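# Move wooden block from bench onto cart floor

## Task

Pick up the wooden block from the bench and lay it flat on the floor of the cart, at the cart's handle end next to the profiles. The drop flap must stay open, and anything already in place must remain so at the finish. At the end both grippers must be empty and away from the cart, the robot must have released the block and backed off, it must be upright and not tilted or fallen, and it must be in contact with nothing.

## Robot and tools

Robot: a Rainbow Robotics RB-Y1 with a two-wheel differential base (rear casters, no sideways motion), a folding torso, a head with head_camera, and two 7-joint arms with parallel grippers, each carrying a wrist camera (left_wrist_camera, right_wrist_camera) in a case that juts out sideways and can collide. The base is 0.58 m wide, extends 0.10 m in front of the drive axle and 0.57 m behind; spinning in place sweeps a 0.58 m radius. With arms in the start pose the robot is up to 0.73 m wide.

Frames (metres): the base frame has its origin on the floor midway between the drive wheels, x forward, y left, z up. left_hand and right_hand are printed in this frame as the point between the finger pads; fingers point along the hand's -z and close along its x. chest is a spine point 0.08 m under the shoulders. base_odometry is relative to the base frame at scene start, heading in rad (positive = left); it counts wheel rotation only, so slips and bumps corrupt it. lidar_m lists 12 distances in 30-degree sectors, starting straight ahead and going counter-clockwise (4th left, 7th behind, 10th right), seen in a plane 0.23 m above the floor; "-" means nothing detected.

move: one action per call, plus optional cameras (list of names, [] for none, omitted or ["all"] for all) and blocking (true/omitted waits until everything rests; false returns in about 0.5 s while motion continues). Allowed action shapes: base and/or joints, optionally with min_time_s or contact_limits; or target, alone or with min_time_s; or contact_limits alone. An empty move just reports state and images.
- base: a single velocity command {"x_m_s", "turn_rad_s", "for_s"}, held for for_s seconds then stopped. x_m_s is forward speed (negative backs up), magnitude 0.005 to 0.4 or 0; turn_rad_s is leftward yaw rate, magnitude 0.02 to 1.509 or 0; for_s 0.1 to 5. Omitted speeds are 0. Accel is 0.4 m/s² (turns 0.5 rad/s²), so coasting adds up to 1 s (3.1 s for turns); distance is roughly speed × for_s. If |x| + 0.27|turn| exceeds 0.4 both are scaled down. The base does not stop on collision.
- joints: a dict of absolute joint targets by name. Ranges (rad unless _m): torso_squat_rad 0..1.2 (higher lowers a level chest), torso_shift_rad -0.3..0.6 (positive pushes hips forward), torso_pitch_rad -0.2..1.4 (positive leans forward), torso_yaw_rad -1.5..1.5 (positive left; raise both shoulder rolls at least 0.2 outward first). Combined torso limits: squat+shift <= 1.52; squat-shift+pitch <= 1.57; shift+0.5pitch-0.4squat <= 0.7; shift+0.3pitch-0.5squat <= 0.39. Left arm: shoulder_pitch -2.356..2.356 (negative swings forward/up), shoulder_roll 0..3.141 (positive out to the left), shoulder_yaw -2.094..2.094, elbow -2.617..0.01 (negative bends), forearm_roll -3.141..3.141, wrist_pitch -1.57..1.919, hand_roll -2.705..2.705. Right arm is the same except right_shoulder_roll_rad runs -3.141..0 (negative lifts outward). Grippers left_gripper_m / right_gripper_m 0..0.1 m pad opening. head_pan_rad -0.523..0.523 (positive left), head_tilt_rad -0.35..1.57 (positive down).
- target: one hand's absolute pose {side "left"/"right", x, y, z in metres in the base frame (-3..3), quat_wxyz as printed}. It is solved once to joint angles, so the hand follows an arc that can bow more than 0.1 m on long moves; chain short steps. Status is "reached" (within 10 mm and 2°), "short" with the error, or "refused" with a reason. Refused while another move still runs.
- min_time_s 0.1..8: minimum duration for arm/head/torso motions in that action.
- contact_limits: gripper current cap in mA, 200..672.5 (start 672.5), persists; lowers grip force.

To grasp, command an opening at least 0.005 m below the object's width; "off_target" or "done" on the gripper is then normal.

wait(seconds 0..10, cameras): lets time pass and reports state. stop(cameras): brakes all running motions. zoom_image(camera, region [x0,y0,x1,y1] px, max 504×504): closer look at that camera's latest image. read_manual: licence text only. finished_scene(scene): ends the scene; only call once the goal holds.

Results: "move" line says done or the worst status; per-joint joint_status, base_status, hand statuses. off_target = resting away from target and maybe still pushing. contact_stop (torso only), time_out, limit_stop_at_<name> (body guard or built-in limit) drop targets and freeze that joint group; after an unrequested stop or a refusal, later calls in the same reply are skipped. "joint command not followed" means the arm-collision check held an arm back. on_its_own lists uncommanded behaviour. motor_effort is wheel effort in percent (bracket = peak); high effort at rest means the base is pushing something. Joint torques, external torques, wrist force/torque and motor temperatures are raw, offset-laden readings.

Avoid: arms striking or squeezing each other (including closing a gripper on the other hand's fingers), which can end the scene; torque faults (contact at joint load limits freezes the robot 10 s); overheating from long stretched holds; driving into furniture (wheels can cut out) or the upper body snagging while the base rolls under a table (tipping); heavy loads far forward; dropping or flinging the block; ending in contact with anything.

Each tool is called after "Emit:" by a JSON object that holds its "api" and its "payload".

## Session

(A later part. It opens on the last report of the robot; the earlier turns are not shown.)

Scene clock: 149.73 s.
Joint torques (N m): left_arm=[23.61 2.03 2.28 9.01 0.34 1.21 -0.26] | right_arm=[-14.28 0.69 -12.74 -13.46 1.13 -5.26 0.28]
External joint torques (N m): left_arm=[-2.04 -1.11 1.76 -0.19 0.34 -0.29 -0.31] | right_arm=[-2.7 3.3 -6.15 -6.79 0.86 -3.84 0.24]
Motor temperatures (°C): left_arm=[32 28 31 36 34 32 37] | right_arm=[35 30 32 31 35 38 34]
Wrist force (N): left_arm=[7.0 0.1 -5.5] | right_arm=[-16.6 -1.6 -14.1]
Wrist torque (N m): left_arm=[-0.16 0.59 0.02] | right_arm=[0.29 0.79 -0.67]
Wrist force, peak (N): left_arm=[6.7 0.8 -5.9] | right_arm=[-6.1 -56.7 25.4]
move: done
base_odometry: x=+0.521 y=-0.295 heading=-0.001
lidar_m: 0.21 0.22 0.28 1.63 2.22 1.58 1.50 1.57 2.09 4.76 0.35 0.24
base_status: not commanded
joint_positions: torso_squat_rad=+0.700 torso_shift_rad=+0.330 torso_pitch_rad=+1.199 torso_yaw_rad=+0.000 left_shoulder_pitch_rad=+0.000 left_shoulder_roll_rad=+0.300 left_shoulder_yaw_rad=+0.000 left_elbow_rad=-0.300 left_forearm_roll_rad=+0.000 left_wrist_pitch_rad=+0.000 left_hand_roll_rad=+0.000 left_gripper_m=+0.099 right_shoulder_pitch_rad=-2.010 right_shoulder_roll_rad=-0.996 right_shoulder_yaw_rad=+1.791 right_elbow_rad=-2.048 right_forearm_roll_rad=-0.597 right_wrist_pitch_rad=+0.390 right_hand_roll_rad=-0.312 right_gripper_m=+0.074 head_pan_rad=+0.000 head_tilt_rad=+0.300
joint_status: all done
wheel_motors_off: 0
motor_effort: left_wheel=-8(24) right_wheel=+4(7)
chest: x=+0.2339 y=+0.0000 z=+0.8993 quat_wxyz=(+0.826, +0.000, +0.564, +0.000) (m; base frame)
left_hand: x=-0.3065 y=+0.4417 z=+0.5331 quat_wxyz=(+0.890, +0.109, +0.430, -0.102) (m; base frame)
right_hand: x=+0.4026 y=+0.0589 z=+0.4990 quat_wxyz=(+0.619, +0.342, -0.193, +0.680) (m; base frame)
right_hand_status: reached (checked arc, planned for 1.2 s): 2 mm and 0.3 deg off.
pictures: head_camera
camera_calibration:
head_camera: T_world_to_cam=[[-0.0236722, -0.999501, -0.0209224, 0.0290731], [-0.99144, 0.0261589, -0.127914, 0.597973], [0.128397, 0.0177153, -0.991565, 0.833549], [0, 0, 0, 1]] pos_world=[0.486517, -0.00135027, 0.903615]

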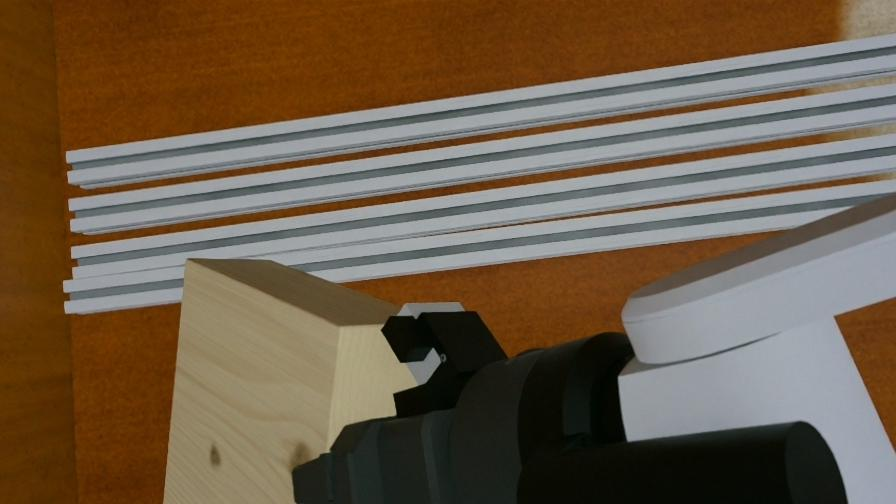

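Emit:
{"api": "move", "payload": {"target": {"side": "right", "x": 0.44, "y": 0.06, "z": 0.54, "quat_wxyz": [0.6185, 0.3428, -0.195, 0.6798]}, "min_time_s": 1.5, "cameras": ["head_camera"]}}

Emit:
{"api": "move", "payload": {"base": {"x_m_s": -0.04, "for_s": 1.0, "turn_rad_s": 0.07}, "cameras": ["head_camera"]}}

Scene clock: 165.07 s.
Joint torques (N m): left_arm=[23.82 2.07 2.55 9.06 0.24 1.24 -0.21] | right_arm=[-20.84 -1.03 -13.46 -13.7 0.7 -6.94 0.71]
External joint torques (N m): left_arm=[-1.83 -1.06 2.03 -0.14 0.24 -0.26 -0.25] | right_arm=[-7.48 1.99 -5.84 -8.16 0.46 -5.52 0.67]
Motor temperatures (°C): left_arm=[32 28 31 36 34 32 37] | right_arm=[35 30 32 32 35 38 34]
Wrist force (N): left_arm=[5.8 -0.1 -6.1] | right_arm=[-20.1 -2.5 -18.8]
Wrist torque (N m): left_arm=[-0.15 0.42 0.06] | right_arm=[-0.03 1.58 -0.61]
Wrist force, peak (N): left_arm=[6.6 -0.1 -6.2] | right_arm=[-20.2 -2.6 -19.0]
move: done
base_odometry: x=+0.521 y=-0.295 heading=-0.001
lidar_m: 0.20 0.22 0.29 1.64 2.22 1.58 1.51 1.57 2.08 4.76 0.35 0.23
base_status: not commanded
joint_positions: torso_squat_rad=+0.700 torso_shift_rad=+0.330 torso_pitch_rad=+1.200 torso_yaw_rad=+0.000 left_shoulder_pitch_rad=+0.000 left_shoulder_roll_rad=+0.300 left_shoulder_yaw_rad=+0.000 left_elbow_rad=-0.300 left_forearm_roll_rad=+0.000 left_wrist_pitch_rad=+0.000 left_hand_roll_rad=+0.000 left_gripper_m=+0.099 right_shoulder_pitch_rad=-2.205 right_shoulder_roll_rad=-1.060 right_shoulder_yaw_rad=+1.829 right_elbow_rad=-2.110 right_forearm_roll_rad=-0.801 right_wrist_pitch_rad=+0.370 right_hand_roll_rad=-0.261 right_gripper_m=+0.074 head_pan_rad=+0.000 head_tilt_rad=+0.300
joint_status: all done
wheel_motors_off: 0
motor_effort: left_wheel=-7(8) right_wheel=+5(6)
chest: x=+0.2340 y=+0.0000 z=+0.8992 quat_wxyz=(+0.825, +0.000, +0.564, +0.000) (m; base frame)
left_hand: x=-0.3065 y=+0.4417 z=+0.5331 quat_wxyz=(+0.890, +0.109, +0.430, -0.102) (m; base frame)
right_hand: x=+0.4405 y=+0.0590 z=+0.5385 quat_wxyz=(+0.622, +0.339, -0.196, +0.678) (m; base frame)
right_hand_status: reached (checked arc, planned for 1.5 s): 2 mm and 0.6 deg off.
pictures: head_camera
camera_calibration:
head_camera: T_world_to_cam=[[-0.0235789, -0.999503, -0.0209096, 0.0291138], [-0.991455, 0.026063, -0.127819, 0.597879], [0.1283, 0.0177171, -0.991577, 0.833507], [0, 0, 0, 1]] pos_world=[0.486517, -0.00125056, 0.903515]

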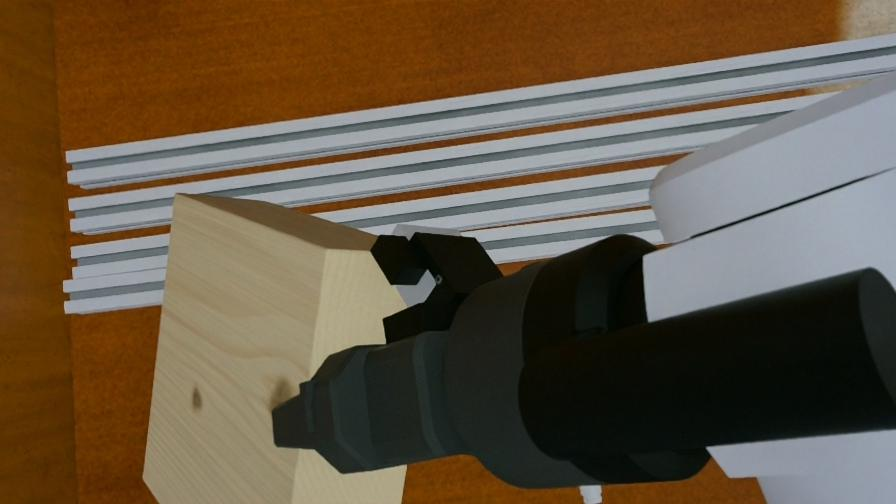

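Scene clock: 166.67 s.
Joint torques (N m): left_arm=[23.58 2.27 2.09 9.07 0.19 1.2 -0.36] | right_arm=[-19.15 0.38 -13.93 -13.75 0.52 -6.92 0.53]
External joint torques (N m): left_arm=[-2.07 -0.86 1.58 -0.13 0.2 -0.31 -0.4] | right_arm=[-5.78 3.41 -6.3 -8.21 0.28 -5.5 0.49]
Motor temperatures (°C): left_arm=[32 28 31 36 34 32 37] | right_arm=[35 30 32 32 35 38 34]
Wrist force (N): left_arm=[5.9 -0.1 -5.3] | right_arm=[-20.1 -4.0 -17.4]
Wrist torque (N m): left_arm=[-0.17 0.48 0.09] | right_arm=[-0.12 1.60 -0.47]
Wrist force, peak (N): left_arm=[6.8 0.9 -5.9] | right_arm=[-20.4 -5.9 -20.4]
move: done
base_odometry: x=+0.481 y=-0.296 heading=+0.069
lidar_m: 0.25 0.25 0.36 4.98 2.00 1.50 1.46 1.55 2.20 3.81 0.39 0.27
base_status: done (sent for 1 of 1 s)
joint_positions: torso_squat_rad=+0.700 torso_shift_rad=+0.330 torso_pitch_rad=+1.200 torso_yaw_rad=+0.000 left_shoulder_pitch_rad=+0.000 left_shoulder_roll_rad=+0.300 left_shoulder_yaw_rad=+0.000 left_elbow_rad=-0.300 left_forearm_roll_rad=+0.000 left_wrist_pitch_rad=+0.000 left_hand_roll_rad=+0.000 left_gripper_m=+0.099 right_shoulder_pitch_rad=-2.205 right_shoulder_roll_rad=-1.060 right_shoulder_yaw_rad=+1.829 right_elbow_rad=-2.110 right_forearm_roll_rad=-0.801 right_wrist_pitch_rad=+0.370 right_hand_roll_rad=-0.260 right_gripper_m=+0.074 head_pan_rad=+0.000 head_tilt_rad=+0.300
joint_status: not commanded
wheel_motors_off: 0
motor_effort: left_wheel=-15(44) right_wheel=+7(21)
chest: x=+0.2340 y=+0.0001 z=+0.8992 quat_wxyz=(+0.825, +0.000, +0.564, +0.000) (m; base frame)
left_hand: x=-0.3066 y=+0.4417 z=+0.5332 quat_wxyz=(+0.890, +0.109, +0.430, -0.102) (m; base frame)
right_hand: x=+0.4407 y=+0.0590 z=+0.5384 quat_wxyz=(+0.622, +0.339, -0.197, +0.678) (m; base frame)
pictures: head_camera
camera_calibration:
head_camera: T_world_to_cam=[[-0.0235911, -0.999505, -0.0208061, 0.0290267], [-0.99148, 0.0260584, -0.127624, 0.597802], [0.128103, 0.017618, -0.991604, 0.833516], [0, 0, 0, 1]] pos_world=[0.486618, -0.00125032, 0.903416]

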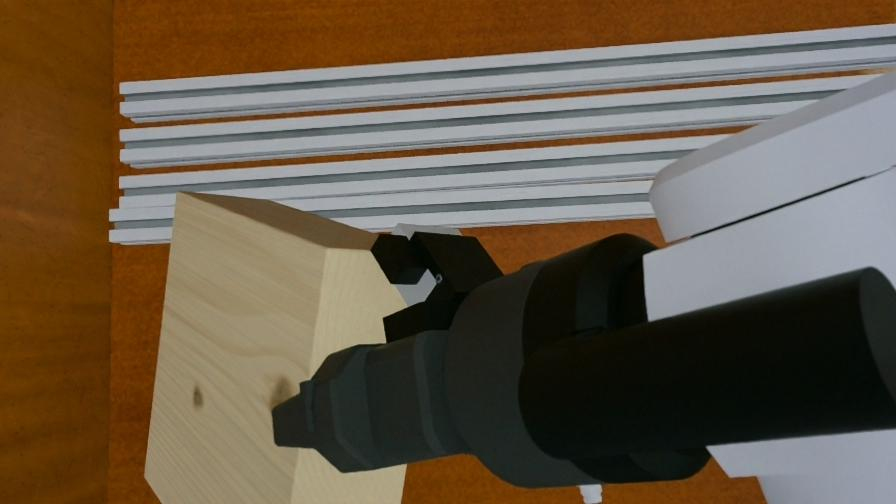

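Emit:
{"api": "move", "payload": {"target": {"side": "right", "x": 0.49, "y": 0.05, "z": 0.485, "quat_wxyz": [0.4956, 0.5043, -0.1771, 0.6846]}, "min_time_s": 3, "cameras": ["head_camera", "right_wrist_camera"]}}

Scene clock: 173.73 s.
Joint torques (N m): left_arm=[23.71 1.86 2.35 9.09 0.19 1.23 -0.28] | right_arm=[-25.3 1.22 -13.05 -6.6 -3.59 -6.56 0.52]
External joint torques (N m): left_arm=[-1.95 -1.27 1.83 -0.11 0.19 -0.27 -0.32] | right_arm=[-8.07 4.4 -6.51 -4.97 -2.88 -5.19 0.47]
Motor temperatures (°C): left_arm=[32 28 31 36 34 32 37] | right_arm=[35 30 32 32 35 39 34]
Wrist force (N): left_arm=[5.4 0.0 -6.2] | right_arm=[-24.6 -6.0 -11.0]
Wrist torque (N m): left_arm=[-0.17 0.39 0.02] | right_arm=[-0.40 1.83 -0.85]
Wrist force, peak (N): left_arm=[6.5 1.2 -6.4] | right_arm=[-25.8 -4.3 -11.3]
move: done
base_odometry: x=+0.481 y=-0.296 heading=+0.069
lidar_m: 0.25 0.27 0.35 4.99 2.03 1.50 1.47 1.56 2.17 3.83 0.40 0.27
base_status: not commanded
joint_positions: torso_squat_rad=+0.700 torso_shift_rad=+0.330 torso_pitch_rad=+1.200 torso_yaw_rad=+0.000 left_shoulder_pitch_rad=+0.000 left_shoulder_roll_rad=+0.300 left_shoulder_yaw_rad=+0.000 left_elbow_rad=-0.300 left_forearm_roll_rad=+0.000 left_wrist_pitch_rad=+0.000 left_hand_roll_rad=+0.000 left_gripper_m=+0.099 right_shoulder_pitch_rad=-2.252 right_shoulder_roll_rad=-0.799 right_shoulder_yaw_rad=+2.096 right_elbow_rad=-1.256 right_forearm_roll_rad=-0.077 right_wrist_pitch_rad=-0.773 right_hand_roll_rad=-0.955 right_gripper_m=+0.074 head_pan_rad=+0.000 head_tilt_rad=+0.300
joint_status: all done
wheel_motors_off: 0
motor_effort: left_wheel=-15(16) right_wheel=+8(9)
chest: x=+0.2340 y=+0.0001 z=+0.8992 quat_wxyz=(+0.825, +0.000, +0.565, +0.000) (m; base frame)
left_hand: x=-0.3066 y=+0.4417 z=+0.5332 quat_wxyz=(+0.890, +0.109, +0.430, -0.102) (m; base frame)
right_hand: x=+0.4899 y=+0.0486 z=+0.4836 quat_wxyz=(+0.497, +0.503, -0.176, +0.685) (m; base frame)
right_hand_status: reached (checked arc, planned for 3.0 s): 2 mm and 0.3 deg off.
pictures: head_camera, right_wrist_camera
camera_calibration:
head_camera: T_world_to_cam=[[-0.0235911, -0.999505, -0.0208061, 0.0290267], [-0.99148, 0.0260584, -0.127624, 0.597802], [0.128103, 0.017618, -0.991604, 0.833516], [0, 0, 0, 1]] pos_world=[0.486618, -0.00125032, 0.903416]
right_wrist_camera: T_world_to_cam=[[0.011385, -0.471134, -0.881988, 0.44258], [-0.479639, -0.776523, 0.408606, 0.102143], [-0.877392, 0.418384, -0.234815, 0.595229], [0, 0, 0, 1]] pos_world=[0.566202, 0.0387965, 0.488382]

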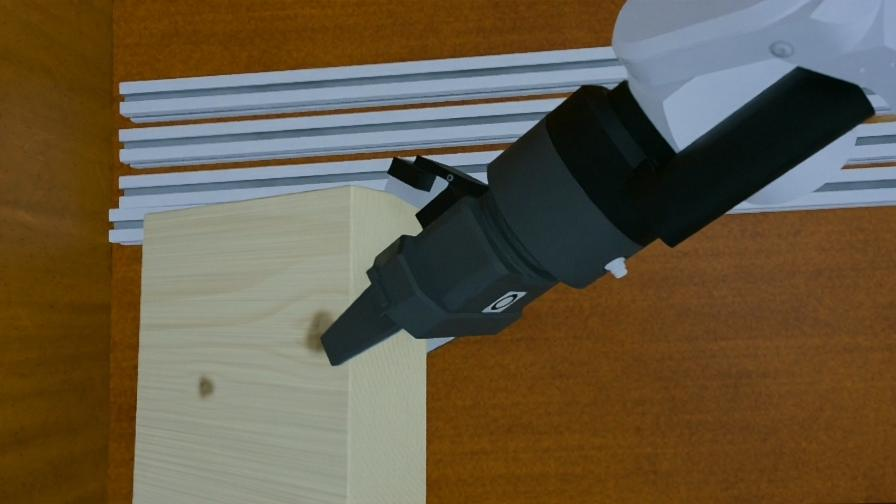

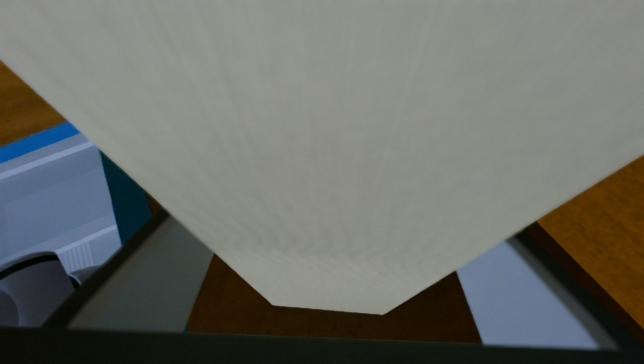

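Emit:
{"api": "move", "payload": {"target": {"side": "right", "x": 0.474, "y": 0.05, "z": 0.43, "quat_wxyz": [0.4956, 0.5043, -0.1771, 0.6846]}, "min_time_s": 2, "cameras": ["head_camera"]}}

Scene clock: 178.27 s.
Joint torques (N m): left_arm=[23.99 2.07 2.41 9 0.25 1.25 -0.29] | right_arm=[-12.33 4.44 -4.05 -3.61 1.57 -1.8 0.65]
External joint torques (N m): left_arm=[-1.65 -1.07 1.89 -0.2 0.26 -0.26 -0.33] | right_arm=[3.91 6.89 1.25 -2.36 2.29 -0.36 0.61]
Motor temperatures (°C): left_arm=[32 28 31 36 34 32 37] | right_arm=[35 30 32 31 35 38 34]
Wrist force (N): left_arm=[5.8 0.0 -5.2] | right_arm=[-7.4 -6.0 5.2]
Wrist torque (N m): left_arm=[-0.18 0.46 0.07] | right_arm=[-0.73 -2.17 -0.57]
Wrist force, peak (N): left_arm=[6.4 0.2 -6.1] | right_arm=[-24.9 -6.4 -11.7]
move: done
base_odometry: x=+0.481 y=-0.296 heading=+0.068
lidar_m: 0.25 0.26 0.37 4.98 2.01 1.50 1.46 1.55 2.19 3.83 0.38 0.27
base_status: not commanded
joint_positions: torso_squat_rad=+0.700 torso_shift_rad=+0.330 torso_pitch_rad=+1.199 torso_yaw_rad=+0.000 left_shoulder_pitch_rad=+0.000 left_shoulder_roll_rad=+0.300 left_shoulder_yaw_rad=+0.000 left_elbow_rad=-0.300 left_forearm_roll_rad=+0.000 left_wrist_pitch_rad=+0.000 left_hand_roll_rad=+0.000 left_gripper_m=+0.099 right_shoulder_pitch_rad=-2.084 right_shoulder_roll_rad=-0.662 right_shoulder_yaw_rad=+2.059 right_elbow_rad=-0.969 right_forearm_roll_rad=-0.073 right_wrist_pitch_rad=-0.870 right_hand_roll_rad=-0.886 right_gripper_m=+0.074 head_pan_rad=+0.000 head_tilt_rad=+0.300
joint_status: all done
wheel_motors_off: 0
motor_effort: left_wheel=-20(20) right_wheel=+10(11)
chest: x=+0.2338 y=+0.0000 z=+0.8994 quat_wxyz=(+0.826, +0.000, +0.564, +0.000) (m; base frame)
left_hand: x=-0.3066 y=+0.4417 z=+0.5331 quat_wxyz=(+0.890, +0.109, +0.430, -0.102) (m; base frame)
right_hand: x=+0.4753 y=+0.0496 z=+0.4305 quat_wxyz=(+0.497, +0.503, -0.178, +0.685) (m; base frame)
right_hand_status: reached (checked arc, planned for 2.0 s): 1 mm and 0.2 deg off.
pictures: head_camera
camera_calibration:
head_camera: T_world_to_cam=[[-0.0237703, -0.999498, -0.0209416, 0.0291382], [-0.991411, 0.0262623, -0.128118, 0.598056], [0.128604, 0.0177164, -0.991538, 0.833536], [0, 0, 0, 1]] pos_world=[0.486416, -0.00134996, 0.903714]

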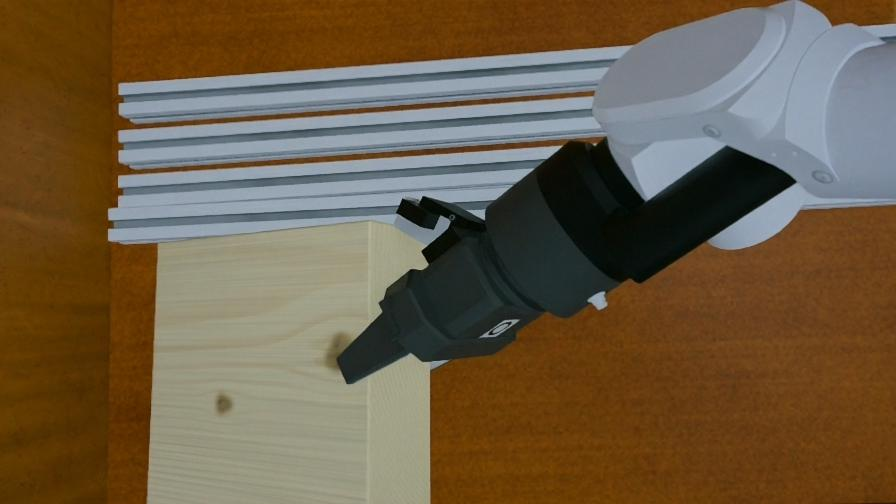

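Emit:
{"api": "move", "payload": {"joints": {"right_gripper_m": 0.1}, "cameras": ["head_camera", "right_wrist_camera"]}}

Scene clock: 186.17 s.
Joint torques (N m): left_arm=[23.78 2.19 1.97 9.13 0.26 1.16 -0.28] | right_arm=[-16.54 2.08 -5.67 -3.74 -1.17 -2.93 0.31]
External joint torques (N m): left_arm=[-1.87 -0.94 1.46 -0.07 0.26 -0.35 -0.32] | right_arm=[-0.33 4.52 -0.38 -2.47 -0.45 -1.49 0.26]
Motor temperatures (°C): left_arm=[32 28 31 36 34 32 37] | right_arm=[35 30 32 31 35 38 34]
Wrist force (N): left_arm=[5.8 0.2 -5.3] | right_arm=[-12.9 -0.6 0.7]
Wrist torque (N m): left_arm=[-0.16 0.44 0.05] | right_arm=[-0.58 -0.41 -0.17]
Wrist force, peak (N): left_arm=[6.4 0.1 -6.2] | right_arm=[-14.0 -3.2 -3.3]
move: done
base_odometry: x=+0.481 y=-0.296 heading=+0.068
lidar_m: 0.25 0.26 0.36 4.97 2.00 1.50 1.46 1.55 2.18 3.83 0.39 0.27
base_status: not commanded
joint_positions: torso_squat_rad=+0.700 torso_shift_rad=+0.330 torso_pitch_rad=+1.199 torso_yaw_rad=+0.000 left_shoulder_pitch_rad=+0.000 left_shoulder_roll_rad=+0.300 left_shoulder_yaw_rad=+0.000 left_elbow_rad=-0.300 left_forearm_roll_rad=+0.000 left_wrist_pitch_rad=+0.000 left_hand_roll_rad=+0.000 left_gripper_m=+0.099 right_shoulder_pitch_rad=-2.083 right_shoulder_roll_rad=-0.662 right_shoulder_yaw_rad=+2.060 right_elbow_rad=-0.969 right_forearm_roll_rad=-0.072 right_wrist_pitch_rad=-0.870 right_hand_roll_rad=-0.885 right_gripper_m=+0.099 head_pan_rad=+0.000 head_tilt_rad=+0.300
joint_status: all done
wheel_motors_off: 0
motor_effort: left_wheel=-17(20) right_wheel=+11(11)
chest: x=+0.2338 y=+0.0000 z=+0.8993 quat_wxyz=(+0.826, +0.000, +0.564, +0.000) (m; base frame)
left_hand: x=-0.3066 y=+0.4417 z=+0.5331 quat_wxyz=(+0.890, +0.109, +0.430, -0.102) (m; base frame)
right_hand: x=+0.4745 y=+0.0494 z=+0.4300 quat_wxyz=(+0.496, +0.503, -0.177, +0.685) (m; base frame)
pictures: head_camera, right_wrist_camera
camera_calibration:
head_camera: T_world_to_cam=[[-0.0236699, -0.999501, -0.0209243, 0.0290714], [-0.991428, 0.0261586, -0.128012, 0.597956], [0.128496, 0.0177149, -0.991552, 0.833502], [0, 0, 0, 1]] pos_world=[0.486417, -0.00135027, 0.903615]
right_wrist_camera: T_world_to_cam=[[0.0123045, -0.468547, -0.883353, 0.395898], [-0.479542, -0.777965, 0.405968, 0.118566], [-0.877432, 0.41861, -0.234261, 0.568612], [0, 0, 0, 1]] pos_world=[0.550905, 0.0397102, 0.434787]

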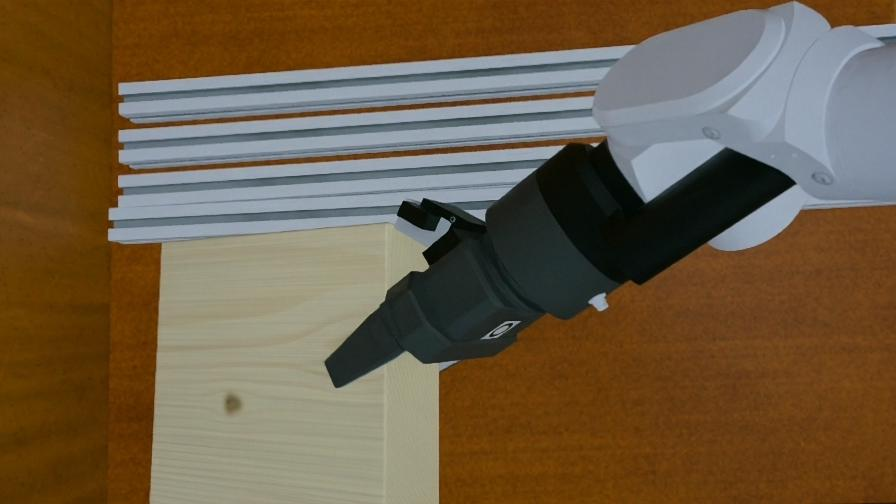

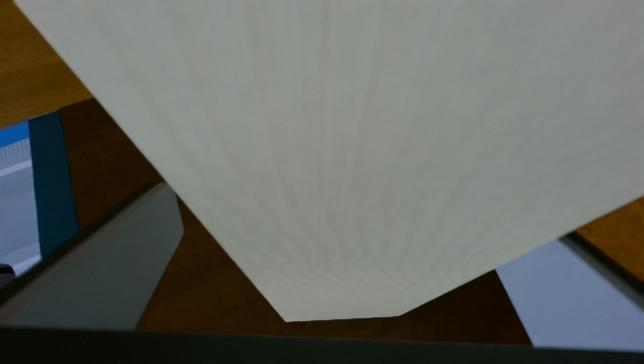

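Emit:
{"api": "move", "payload": {"target": {"side": "right", "x": 0.475, "y": 0.028, "z": 0.395, "quat_wxyz": [0.5964, 0.3799, -0.2705, 0.6534]}, "min_time_s": 3, "cameras": ["head_camera", "right_wrist_camera"]}}

Scene clock: 193.27 s.
Joint torques (N m): left_arm=[23.66 2.43 2.28 9.23 0.25 1.13 -0.29] | right_arm=[-14.1 -4.54 -9.3 -6.94 -0.68 -2.78 0.26]
External joint torques (N m): left_arm=[-1.99 -0.7 1.77 0.03 0.26 -0.38 -0.34] | right_arm=[-1.68 -0.6 -3.92 -2.96 -0.58 -1.33 0.22]
Motor temperatures (°C): left_arm=[32 28 31 36 34 32 37] | right_arm=[35 30 32 31 35 38 34]
Wrist force (N): left_arm=[6.1 0.1 -5.6] | right_arm=[-13.0 1.9 -8.1]
Wrist torque (N m): left_arm=[-0.19 0.50 0.03] | right_arm=[-0.21 -0.27 -0.18]
Wrist force, peak (N): left_arm=[6.8 0.7 -6.0] | right_arm=[-13.1 1.7 -9.1]
move: done
base_odometry: x=+0.481 y=-0.296 heading=+0.068
lidar_m: 0.25 0.26 0.35 4.98 2.02 1.51 1.46 1.56 2.19 3.82 0.39 0.27
base_status: not commanded
joint_positions: torso_squat_rad=+0.700 torso_shift_rad=+0.330 torso_pitch_rad=+1.199 torso_yaw_rad=+0.000 left_shoulder_pitch_rad=+0.000 left_shoulder_roll_rad=+0.300 left_shoulder_yaw_rad=+0.000 left_elbow_rad=-0.300 left_forearm_roll_rad=+0.000 left_wrist_pitch_rad=+0.000 left_hand_roll_rad=+0.000 left_gripper_m=+0.099 right_shoulder_pitch_rad=-1.874 right_shoulder_roll_rad=-0.874 right_shoulder_yaw_rad=+1.842 right_elbow_rad=-1.328 right_forearm_roll_rad=-0.197 right_wrist_pitch_rad=-0.327 right_hand_roll_rad=-0.562 right_gripper_m=+0.099 head_pan_rad=+0.000 head_tilt_rad=+0.300
joint_status: all done
wheel_motors_off: 0
motor_effort: left_wheel=-18(18) right_wheel=+10(13)
chest: x=+0.2338 y=+0.0000 z=+0.8993 quat_wxyz=(+0.826, +0.000, +0.564, +0.000) (m; base frame)
left_hand: x=-0.3066 y=+0.4417 z=+0.5331 quat_wxyz=(+0.890, +0.109, +0.430, -0.102) (m; base frame)
right_hand: x=+0.4747 y=+0.0275 z=+0.3944 quat_wxyz=(+0.597, +0.380, -0.269, +0.654) (m; base frame)
right_hand_status: reached (checked arc, planned for 3.0 s): 1 mm and 0.1 deg off.
pictures: head_camera, right_wrist_camera
camera_calibration:
head_camera: T_world_to_cam=[[-0.0236736, -0.999501, -0.0209247, 0.0290735], [-0.991427, 0.0261623, -0.128012, 0.597956], [0.128496, 0.0177148, -0.991552, 0.833502], [0, 0, 0, 1]] pos_world=[0.486417, -0.00135026, 0.903615]
right_wrist_camera: T_world_to_cam=[[0.0239037, -0.549551, -0.835118, 0.331946], [-0.75937, -0.553302, 0.342366, 0.267687], [-0.65022, 0.62598, -0.430538, 0.533416], [0, 0, 0, 1]] pos_world=[0.542177, -0.00337477, 0.415223]

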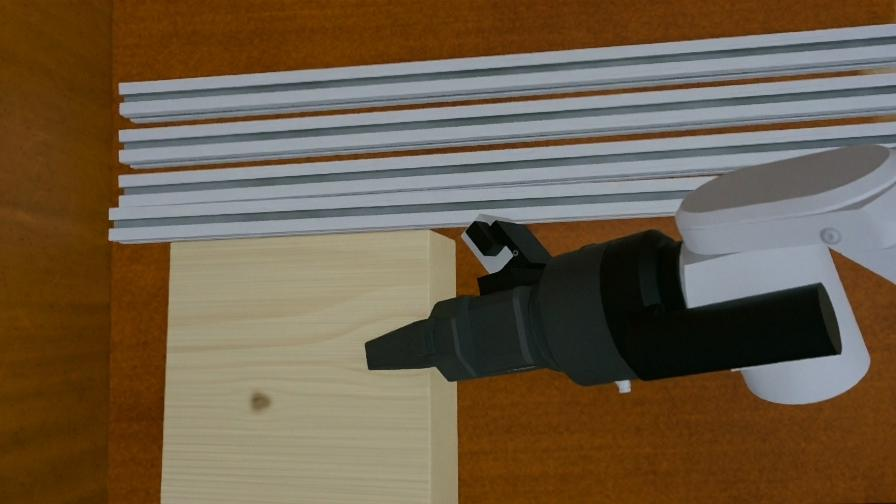

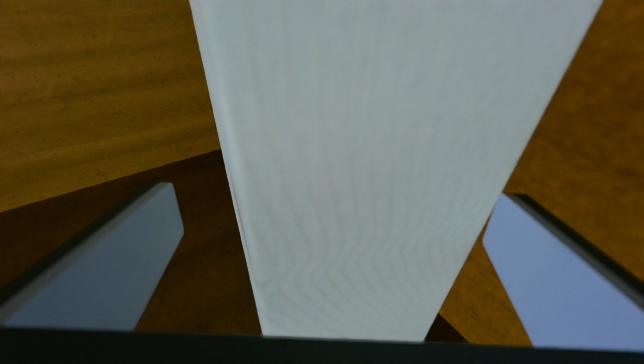

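Emit:
{"api": "move", "payload": {"target": {"side": "right", "x": 0.475, "y": 0.012, "z": 0.362, "quat_wxyz": [0.6273, 0.3264, -0.3264, 0.6273]}, "min_time_s": 2.5, "cameras": ["head_camera", "right_wrist_camera"]}}

Scene clock: 197.37 s.
Joint torques (N m): left_arm=[23.48 2.09 2.35 9.15 0.18 1.21 -0.25] | right_arm=[-8.43 -2.01 -6.36 -4.39 -0.52 -1.35 0.18]
External joint torques (N m): left_arm=[-2.16 -1.04 1.84 -0.05 0.19 -0.3 -0.3] | right_arm=[1.01 2.3 -2.01 0.42 -0.54 0.19 0.14]
Motor temperatures (°C): left_arm=[32 28 31 36 34 32 37] | right_arm=[34 30 32 31 35 38 34]
Wrist force (N): left_arm=[5.8 0.5 -5.7] | right_arm=[-5.1 2.2 -2.7]
Wrist torque (N m): left_arm=[-0.19 0.44 0.08] | right_arm=[-0.31 -0.21 -0.13]
Wrist force, peak (N): left_arm=[6.5 -0.1 -6.2] | right_arm=[-13.0 1.9 -9.2]
move: done
base_odometry: x=+0.481 y=-0.296 heading=+0.069
lidar_m: 0.25 0.26 0.36 4.97 2.02 1.50 1.46 1.55 2.19 3.83 0.39 0.27
base_status: not commanded
joint_positions: torso_squat_rad=+0.700 torso_shift_rad=+0.330 torso_pitch_rad=+1.199 torso_yaw_rad=+0.000 left_shoulder_pitch_rad=+0.000 left_shoulder_roll_rad=+0.300 left_shoulder_yaw_rad=+0.000 left_elbow_rad=-0.300 left_forearm_roll_rad=+0.000 left_wrist_pitch_rad=+0.000 left_hand_roll_rad=+0.000 left_gripper_m=+0.099 right_shoulder_pitch_rad=-1.594 right_shoulder_roll_rad=-0.865 right_shoulder_yaw_rad=+1.564 right_elbow_rad=-1.258 right_forearm_roll_rad=-0.244 right_wrist_pitch_rad=-0.268 right_hand_roll_rad=-0.282 right_gripper_m=+0.099 head_pan_rad=+0.000 head_tilt_rad=+0.300
joint_status: all done
wheel_motors_off: 0
motor_effort: left_wheel=-16(18) right_wheel=+8(12)
chest: x=+0.2338 y=+0.0000 z=+0.8993 quat_wxyz=(+0.826, +0.000, +0.564, +0.000) (m; base frame)
left_hand: x=-0.3066 y=+0.4417 z=+0.5331 quat_wxyz=(+0.890, +0.109, +0.430, -0.102) (m; base frame)
right_hand: x=+0.4752 y=+0.0117 z=+0.3620 quat_wxyz=(+0.627, +0.326, -0.326, +0.628) (m; base frame)
right_hand_status: reached (checked arc, planned for 2.5 s): 0 mm and 0.1 deg off.
pictures: head_camera, right_wrist_camera
camera_calibration:
head_camera: T_world_to_cam=[[-0.0235593, -0.999502, -0.0210123, 0.0291965], [-0.99143, 0.0260603, -0.128013, 0.597956], [0.128497, 0.0178163, -0.99155, 0.833498], [0, 0, 0, 1]] pos_world=[0.486417, -0.00125082, 0.903614]
right_wrist_camera: T_world_to_cam=[[0.0290963, -0.55275, -0.832839, 0.292884], [-0.860998, -0.437113, 0.260029, 0.347153], [-0.507776, 0.709507, -0.488635, 0.482028], [0, 0, 0, 1]] pos_world=[0.535139, -0.0283655, 0.389191]

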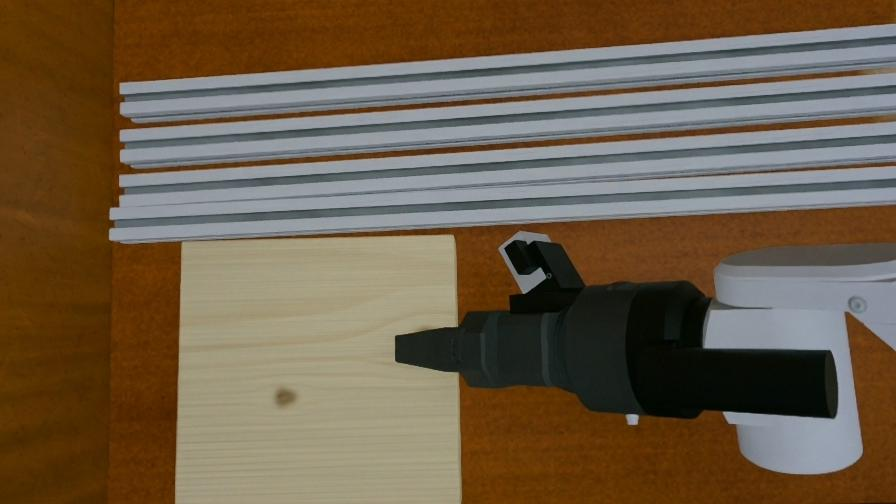

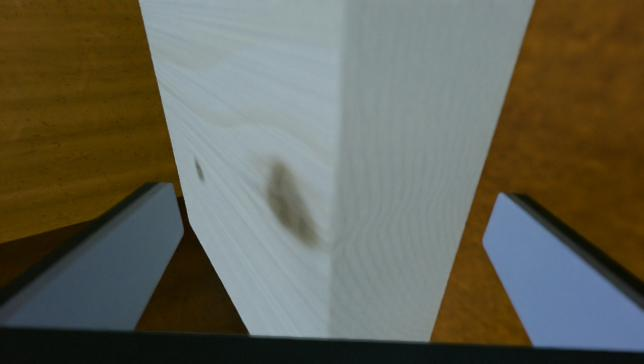

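Emit:
{"api": "move", "payload": {"target": {"side": "right", "x": 0.475, "y": -0.07, "z": 0.42, "quat_wxyz": [0.6273, 0.3264, -0.3264, 0.6273]}, "min_time_s": 2, "cameras": ["head_camera", "right_wrist_camera"]}}

Scene clock: 202.27 s.
Joint torques (N m): left_arm=[24.01 2 2.36 9.07 0.33 1.16 -0.27] | right_arm=[-5.9 -10.62 -6.59 -5.85 -0.43 -1.7 0.43]
External joint torques (N m): left_arm=[-1.64 -1.13 1.84 -0.12 0.34 -0.35 -0.31] | right_arm=[1.83 -1.71 -1.99 -1.02 -0.45 -0.15 0.39]
Motor temperatures (°C): left_arm=[32 28 31 36 34 32 37] | right_arm=[34 30 32 31 35 37 34]
Wrist force (N): left_arm=[6.1 0.7 -5.0] | right_arm=[-5.4 2.1 -2.8]
Wrist torque (N m): left_arm=[-0.23 0.50 0.06] | right_arm=[-0.28 -0.27 -0.15]
Wrist force, peak (N): left_arm=[6.6 0.2 -6.1] | right_arm=[-5.5 2.4 -3.0]
move: done
base_odometry: x=+0.481 y=-0.296 heading=+0.069
lidar_m: 0.25 0.26 0.35 4.98 2.00 1.51 1.46 1.55 2.20 3.83 0.39 0.27
base_status: not commanded
joint_positions: torso_squat_rad=+0.700 torso_shift_rad=+0.330 torso_pitch_rad=+1.199 torso_yaw_rad=+0.000 left_shoulder_pitch_rad=+0.000 left_shoulder_roll_rad=+0.300 left_shoulder_yaw_rad=+0.000 left_elbow_rad=-0.300 left_forearm_roll_rad=+0.000 left_wrist_pitch_rad=+0.000 left_hand_roll_rad=+0.000 left_gripper_m=+0.099 right_shoulder_pitch_rad=-1.569 right_shoulder_roll_rad=-1.223 right_shoulder_yaw_rad=+1.553 right_elbow_rad=-1.612 right_forearm_roll_rad=-0.251 right_wrist_pitch_rad=-0.276 right_hand_roll_rad=-0.259 right_gripper_m=+0.099 head_pan_rad=+0.000 head_tilt_rad=+0.300
joint_status: all done
wheel_motors_off: 0
motor_effort: left_wheel=-16(16) right_wheel=+10(10)
chest: x=+0.2338 y=+0.0000 z=+0.8993 quat_wxyz=(+0.826, +0.000, +0.564, +0.000) (m; base frame)
left_hand: x=-0.3066 y=+0.4417 z=+0.5332 quat_wxyz=(+0.890, +0.109, +0.430, -0.102) (m; base frame)
right_hand: x=+0.4749 y=-0.0697 z=+0.4199 quat_wxyz=(+0.627, +0.327, -0.326, +0.627) (m; base frame)
right_hand_status: reached (checked arc, planned for 2.0 s): 0 mm and 0.1 deg off.
pictures: head_camera, right_wrist_camera
camera_calibration:
head_camera: T_world_to_cam=[[-0.0235593, -0.999502, -0.0210123, 0.0291965], [-0.99143, 0.0260603, -0.128013, 0.597956], [0.128497, 0.0178163, -0.99155, 0.833498], [0, 0, 0, 1]] pos_world=[0.486417, -0.00125082, 0.903614]
right_wrist_camera: T_world_to_cam=[[0.0292406, -0.551469, -0.833683, 0.296481], [-0.860831, -0.437808, 0.259411, 0.296483], [-0.50805, 0.710075, -0.487523, 0.567631], [0, 0, 0, 1]] pos_world=[0.534938, -0.109757, 0.446993]

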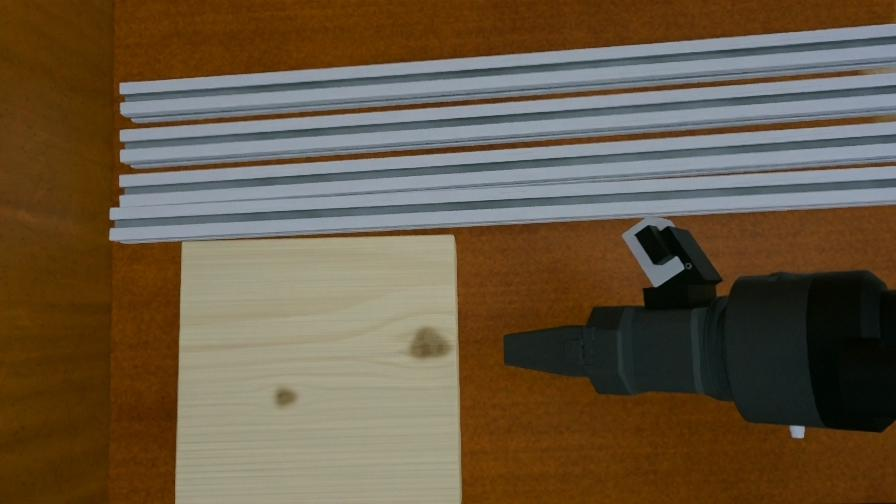

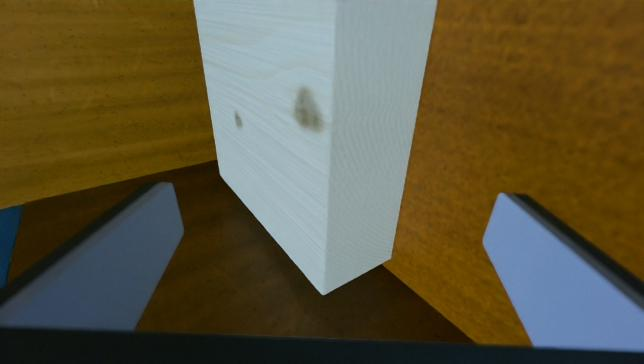

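Emit:
{"api": "move", "payload": {"target": {"side": "right", "x": 0.46, "y": -0.05, "z": 0.60, "quat_wxyz": [0.674, 0.2127, -0.2127, 0.6745]}, "min_time_s": 1.5, "cameras": ["head_camera"]}}

Emit:
{"api": "move", "payload": {"joints": {"torso_shift_rad": 0.15, "torso_pitch_rad": 0.95, "torso_squat_rad": 0.6, "head_tilt_rad": 0.5}, "cameras": ["head_camera"]}}

Scene clock: 206.03 s.
Joint torques (N m): left_arm=[23.83 2.31 2.26 9.01 0.3 1.26 -0.3] | right_arm=[-10.28 -6.75 -5.22 -6.32 0.34 -1.23 -0.29]
External joint torques (N m): left_arm=[-1.82 -0.83 1.74 -0.18 0.3 -0.25 -0.34] | right_arm=[-1.36 -0.6 1.03 -0.72 -0.1 -0.14 -0.32]
Motor temperatures (°C): left_arm=[32 28 31 36 34 32 37] | right_arm=[34 30 32 31 35 37 34]
Wrist force (N): left_arm=[6.1 0.6 -6.0] | right_arm=[-3.7 2.6 -4.4]
Wrist torque (N m): left_arm=[-0.22 0.49 0.04] | right_arm=[-0.34 -0.15 -0.10]
Wrist force, peak (N): left_arm=[5.8 -0.3 -6.9] | right_arm=[-5.5 2.9 -3.3]
move: done
base_odometry: x=+0.481 y=-0.296 heading=+0.069
lidar_m: 0.26 0.27 0.37 4.97 1.99 1.51 1.46 1.56 2.18 3.82 0.38 0.28
base_status: not commanded
joint_positions: torso_squat_rad=+0.700 torso_shift_rad=+0.330 torso_pitch_rad=+1.199 torso_yaw_rad=+0.000 left_shoulder_pitch_rad=+0.000 left_shoulder_roll_rad=+0.300 left_shoulder_yaw_rad=+0.000 left_elbow_rad=-0.300 left_forearm_roll_rad=+0.000 left_wrist_pitch_rad=+0.000 left_hand_roll_rad=+0.000 left_gripper_m=+0.099 right_shoulder_pitch_rad=-2.073 right_shoulder_roll_rad=-1.523 right_shoulder_yaw_rad=+1.587 right_elbow_rad=-2.574 right_forearm_roll_rad=-0.688 right_wrist_pitch_rad=+0.734 right_hand_roll_rad=-0.293 right_gripper_m=+0.099 head_pan_rad=+0.000 head_tilt_rad=+0.300
joint_status: all done
wheel_motors_off: 0
motor_effort: left_wheel=-14(16) right_wheel=+9(10)
chest: x=+0.2338 y=+0.0000 z=+0.8993 quat_wxyz=(+0.826, +0.000, +0.564, +0.000) (m; base frame)
left_hand: x=-0.3066 y=+0.4417 z=+0.5332 quat_wxyz=(+0.890, +0.109, +0.430, -0.102) (m; base frame)
right_hand: x=+0.4600 y=-0.0499 z=+0.6001 quat_wxyz=(+0.674, +0.213, -0.213, +0.674) (m; base frame)
right_hand_status: reached (checked arc, planned for 1.5 s): 0 mm and 0.0 deg off.
pictures: head_camera
camera_calibration:
head_camera: T_world_to_cam=[[-0.0235593, -0.999502, -0.0210123, 0.0291965], [-0.99143, 0.0260603, -0.128013, 0.597956], [0.128497, 0.0178163, -0.99155, 0.833498], [0, 0, 0, 1]] pos_world=[0.486417, -0.00125082, 0.903614]

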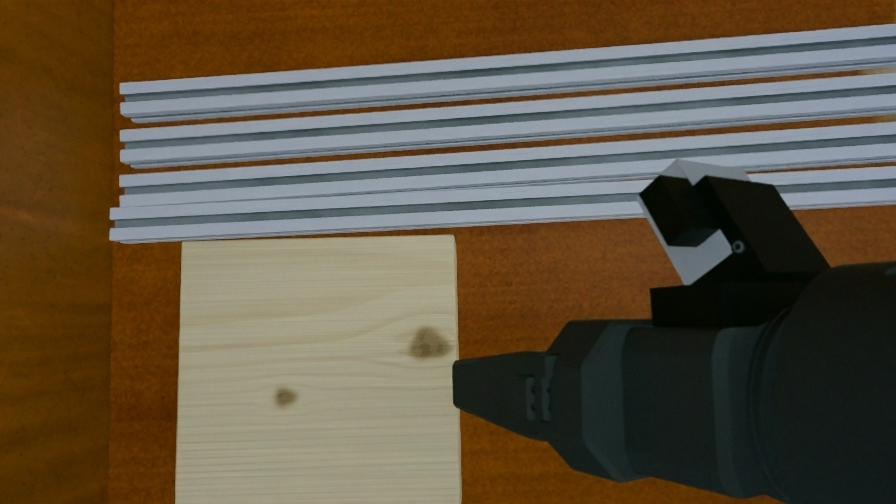

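Scene clock: 208.07 s.
Joint torques (N m): left_arm=[19.7 3.61 2.42 7.23 0.24 0.88 -0.26] | right_arm=[-11.33 -6.19 -6.32 -3.57 0.69 -0.98 -0.21]
External joint torques (N m): left_arm=[-1.79 -1.43 1.69 -0.28 0.24 -0.26 -0.3] | right_arm=[-0.73 -0.53 1.11 -0.12 -0.02 -0.07 -0.24]
Motor temperatures (°C): left_arm=[32 28 31 36 34 32 37] | right_arm=[34 30 32 31 35 37 34]
Wrist force (N): left_arm=[4.1 0.4 -6.3] | right_arm=[-3.0 3.8 -4.5]
Wrist torque (N m): left_arm=[-0.21 0.35 0.04] | right_arm=[-0.38 -0.05 -0.10]
Wrist force, peak (N): left_arm=[6.1 0.7 -6.1] | right_arm=[-3.8 4.0 -4.0]
move: done
base_odometry: x=+0.481 y=-0.296 heading=+0.069
lidar_m: 0.24 0.26 0.36 5.00 2.02 1.51 1.46 1.55 2.17 3.83 0.39 0.27
base_status: not commanded
joint_positions: torso_squat_rad=+0.600 torso_shift_rad=+0.150 torso_pitch_rad=+0.950 torso_yaw_rad=+0.000 left_shoulder_pitch_rad=+0.000 left_shoulder_roll_rad=+0.300 left_shoulder_yaw_rad=+0.000 left_elbow_rad=-0.300 left_forearm_roll_rad=+0.000 left_wrist_pitch_rad=+0.000 left_hand_roll_rad=+0.000 left_gripper_m=+0.099 right_shoulder_pitch_rad=-2.073 right_shoulder_roll_rad=-1.523 right_shoulder_yaw_rad=+1.587 right_elbow_rad=-2.574 right_forearm_roll_rad=-0.688 right_wrist_pitch_rad=+0.734 right_hand_roll_rad=-0.293 right_gripper_m=+0.099 head_pan_rad=+0.000 head_tilt_rad=+0.500
joint_status: all done
wheel_motors_off: 0
motor_effort: left_wheel=-12(16) right_wheel=+7(9)
chest: x=+0.1100 y=+0.0001 z=+1.0317 quat_wxyz=(+0.889, +0.000, +0.457, +0.000) (m; base frame)
left_hand: x=-0.3233 y=+0.4417 z=+0.5435 quat_wxyz=(+0.937, +0.121, +0.316, -0.088) (m; base frame)
right_hand: x=+0.4030 y=-0.0499 z=+0.7976 quat_wxyz=(+0.642, +0.127, -0.295, +0.696) (m; base frame)
pictures: head_camera
camera_calibration:
head_camera: T_world_to_cam=[[-0.0224962, -0.999501, -0.0221521, 0.0305766], [-0.983913, 0.0260623, -0.176735, 0.532302], [0.177224, 0.0178199, -0.984009, 1.00669], [0, 0, 0, 1]] pos_world=[0.346017, -0.00125082, 1.08535]

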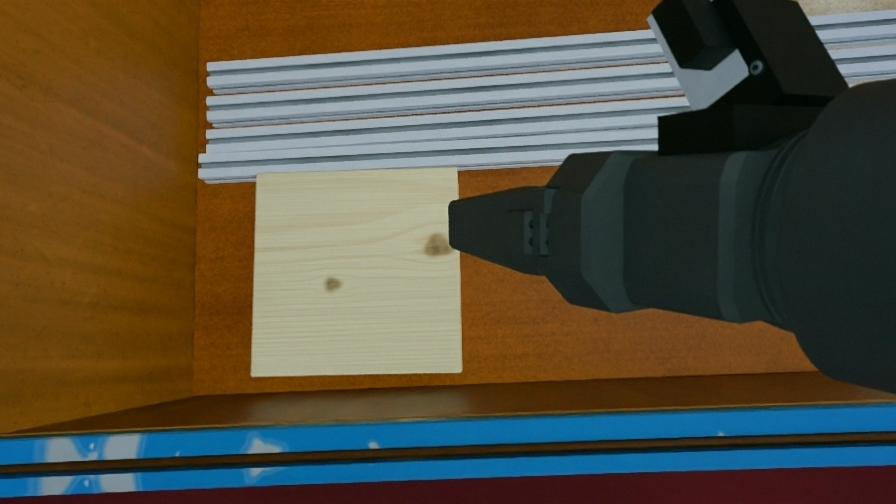

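Emit:
{"api": "move", "payload": {"joints": {"torso_shift_rad": 0.05, "torso_pitch_rad": 0.7, "torso_squat_rad": 0.35}, "cameras": []}}

Emit:
{"api": "move", "payload": {"base": {"x_m_s": -0.3, "for_s": 1.6}, "cameras": ["head_camera"]}}

Scene clock: 211.30 s.
Joint torques (N m): left_arm=[14.82 5.05 2.66 5.18 0.26 0.56 -0.28] | right_arm=[-12.68 -5.17 -7.08 -1.13 0.91 -0.84 -0.21]
External joint torques (N m): left_arm=[-1.17 -1.57 1.75 -0.17 0.24 -0.14 -0.31] | right_arm=[-1.05 -0.35 1.08 -0.05 -0.03 -0.15 -0.23]
Motor temperatures (°C): left_arm=[32 28 31 36 34 32 37] | right_arm=[34 30 32 31 35 37 34]
Wrist force (N): left_arm=[3.5 0.5 -6.8] | right_arm=[-2.9 4.8 -3.9]
Wrist torque (N m): left_arm=[-0.28 0.35 0.04] | right_arm=[-0.40 -0.05 -0.09]
Wrist force, peak (N): left_arm=[4.8 -0.2 -7.1] | right_arm=[-4.0 4.5 -4.8]
move: done
base_odometry: x=+0.481 y=-0.296 heading=+0.069
lidar_m: 0.25 0.27 0.37 4.98 2.01 1.50 1.46 1.55 2.17 3.82 0.38 0.27
base_status: not commanded
joint_positions: torso_squat_rad=+0.350 torso_shift_rad=+0.050 torso_pitch_rad=+0.700 torso_yaw_rad=+0.000 left_shoulder_pitch_rad=+0.000 left_shoulder_roll_rad=+0.300 left_shoulder_yaw_rad=+0.000 left_elbow_rad=-0.300 left_forearm_roll_rad=+0.000 left_wrist_pitch_rad=+0.000 left_hand_roll_rad=+0.000 left_gripper_m=+0.099 right_shoulder_pitch_rad=-2.073 right_shoulder_roll_rad=-1.523 right_shoulder_yaw_rad=+1.587 right_elbow_rad=-2.574 right_forearm_roll_rad=-0.688 right_wrist_pitch_rad=+0.734 right_hand_roll_rad=-0.293 right_gripper_m=+0.099 head_pan_rad=+0.000 head_tilt_rad=+0.500
joint_status: all done
wheel_motors_off: 0
motor_effort: left_wheel=-12(17) right_wheel=+3(9)
chest: x=+0.0042 y=+0.0001 z=+1.1739 quat_wxyz=(+0.939, +0.000, +0.343, +0.000) (m; base frame)
left_hand: x=-0.2949 y=+0.4417 z=+0.5936 quat_wxyz=(+0.969, +0.131, +0.197, -0.072) (m; base frame)
right_hand: x=+0.3460 y=-0.0499 z=+1.0195 quat_wxyz=(+0.601, +0.039, -0.373, +0.706) (m; base frame)
pictures: none
No camera images: "cameras" was empty.

Scene clock: 214.20 s.
Joint torques (N m): left_arm=[14.44 5.02 2.46 5.2 0.26 0.44 -0.24] | right_arm=[-12.62 -5.28 -7.38 -1.01 0.84 -0.69 -0.14]
External joint torques (N m): left_arm=[-1.56 -1.6 1.54 -0.15 0.24 -0.26 -0.27] | right_arm=[-0.99 -0.46 0.77 0.07 -0.1 0 -0.16]
Motor temperatures (°C): left_arm=[32 28 31 36 34 32 37] | right_arm=[34 30 32 31 35 37 34]
Wrist force (N): left_arm=[3.7 0.2 -7.3] | right_arm=[-3.0 4.7 -3.9]
Wrist torque (N m): left_arm=[-0.21 0.33 0.04] | right_arm=[-0.38 -0.06 -0.12]
Wrist force, peak (N): left_arm=[3.7 0.0 -8.0] | right_arm=[-3.5 5.3 -4.3]
move: done
base_odometry: x=+0.003 y=-0.329 heading=+0.069
lidar_m: 0.73 0.74 1.85 3.38 1.36 1.00 0.98 1.05 1.48 4.51 1.09 0.77
base_status: done (sent for 1.6 of 1.6 s)
joint_positions: torso_squat_rad=+0.350 torso_shift_rad=+0.050 torso_pitch_rad=+0.700 torso_yaw_rad=+0.000 left_shoulder_pitch_rad=+0.000 left_shoulder_roll_rad=+0.300 left_shoulder_yaw_rad=+0.000 left_elbow_rad=-0.300 left_forearm_roll_rad=+0.000 left_wrist_pitch_rad=+0.000 left_hand_roll_rad=+0.000 left_gripper_m=+0.099 right_shoulder_pitch_rad=-2.073 right_shoulder_roll_rad=-1.523 right_shoulder_yaw_rad=+1.587 right_elbow_rad=-2.574 right_forearm_roll_rad=-0.688 right_wrist_pitch_rad=+0.734 right_hand_roll_rad=-0.293 right_gripper_m=+0.099 head_pan_rad=+0.000 head_tilt_rad=+0.500
joint_status: not commanded
wheel_motors_off: 0
motor_effort: left_wheel=+7(37) right_wheel=-7(30)
chest: x=+0.0042 y=+0.0001 z=+1.1739 quat_wxyz=(+0.939, +0.000, +0.343, +0.000) (m; base frame)
left_hand: x=-0.2949 y=+0.4417 z=+0.5937 quat_wxyz=(+0.969, +0.131, +0.197, -0.072) (m; base frame)
right_hand: x=+0.3460 y=-0.0499 z=+1.0195 quat_wxyz=(+0.601, +0.039, -0.373, +0.706) (m; base frame)
pictures: head_camera
camera_calibration:
head_camera: T_world_to_cam=[[-0.0163157, -0.999502, -0.0270247, 0.0370399], [-0.909624, 0.0260589, -0.414615, 0.732292], [0.415113, 0.0178175, -0.909595, 1.077], [0, 0, 0, 1]] pos_world=[0.219639, -0.00125083, 1.28425]

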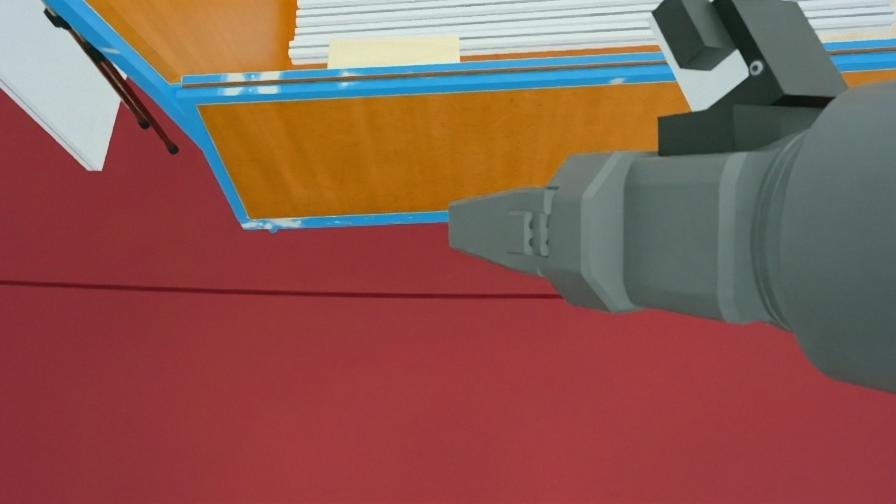

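Emit:
{"api": "move", "payload": {"joints": {"torso_pitch_rad": 0.1, "torso_shift_rad": 0.0}, "cameras": []}}

Emit:
{"api": "finished_scene", "payload": {"scene": 2}}

Scene clock: 218.10 s.
Joint torques (N m): left_arm=[-0.64 7.06 2.6 -1.02 0.29 -0.74 -0.21] | right_arm=[-12.16 -2.13 -7.36 4.79 1.13 -0.12 -0.21]
External joint torques (N m): left_arm=[-0.16 -1.56 1.51 -0.12 0.25 -0.26 -0.2] | right_arm=[-1.05 -0.42 0.44 0.19 -0.09 -0.13 -0.22]
Motor temperatures (°C): left_arm=[32 28 31 36 34 32 37] | right_arm=[34 30 32 31 35 37 34]
Wrist force (N): left_arm=[0.3 -0.6 -6.9] | right_arm=[-1.4 7.7 -1.9]
Wrist torque (N m): left_arm=[-0.15 0.19 0.08] | right_arm=[-0.60 0.01 -0.11]
Wrist force, peak (N): left_arm=[4.5 -0.6 -7.4] | right_arm=[-1.7 8.2 -1.4]
move: done
base_odometry: x=+0.003 y=-0.329 heading=+0.070
lidar_m: 0.73 0.76 1.85 3.37 1.34 1.01 0.98 1.05 1.49 4.50 1.10 0.77
base_status: not commanded
joint_positions: torso_squat_rad=+0.350 torso_shift_rad=+0.000 torso_pitch_rad=+0.100 torso_yaw_rad=+0.000 left_shoulder_pitch_rad=+0.000 left_shoulder_roll_rad=+0.300 left_shoulder_yaw_rad=+0.000 left_elbow_rad=-0.300 left_forearm_roll_rad=+0.000 left_wrist_pitch_rad=+0.000 left_hand_roll_rad=+0.000 left_gripper_m=+0.099 right_shoulder_pitch_rad=-2.073 right_shoulder_roll_rad=-1.523 right_shoulder_yaw_rad=+1.587 right_elbow_rad=-2.574 right_forearm_roll_rad=-0.688 right_wrist_pitch_rad=+0.734 right_hand_roll_rad=-0.293 right_gripper_m=+0.099 head_pan_rad=+0.000 head_tilt_rad=+0.500
joint_status: all done
wheel_motors_off: 0
motor_effort: left_wheel=+11(12) right_wheel=-10(11)
chest: x=-0.1971 y=+0.0001 z=+1.2459 quat_wxyz=(+0.999, +0.000, +0.050, +0.000) (m; base frame)
left_hand: x=-0.1162 y=+0.4417 z=+0.5982 quat_wxyz=(+0.984, +0.146, -0.099, -0.030) (m; base frame)
right_hand: x=+0.1722 y=-0.0498 z=+1.3115 quat_wxyz=(+0.463, -0.171, -0.534, +0.686) (m; base frame)
pictures: none
No camera images: "cameras" was empty.

The scene is finished: the task was done.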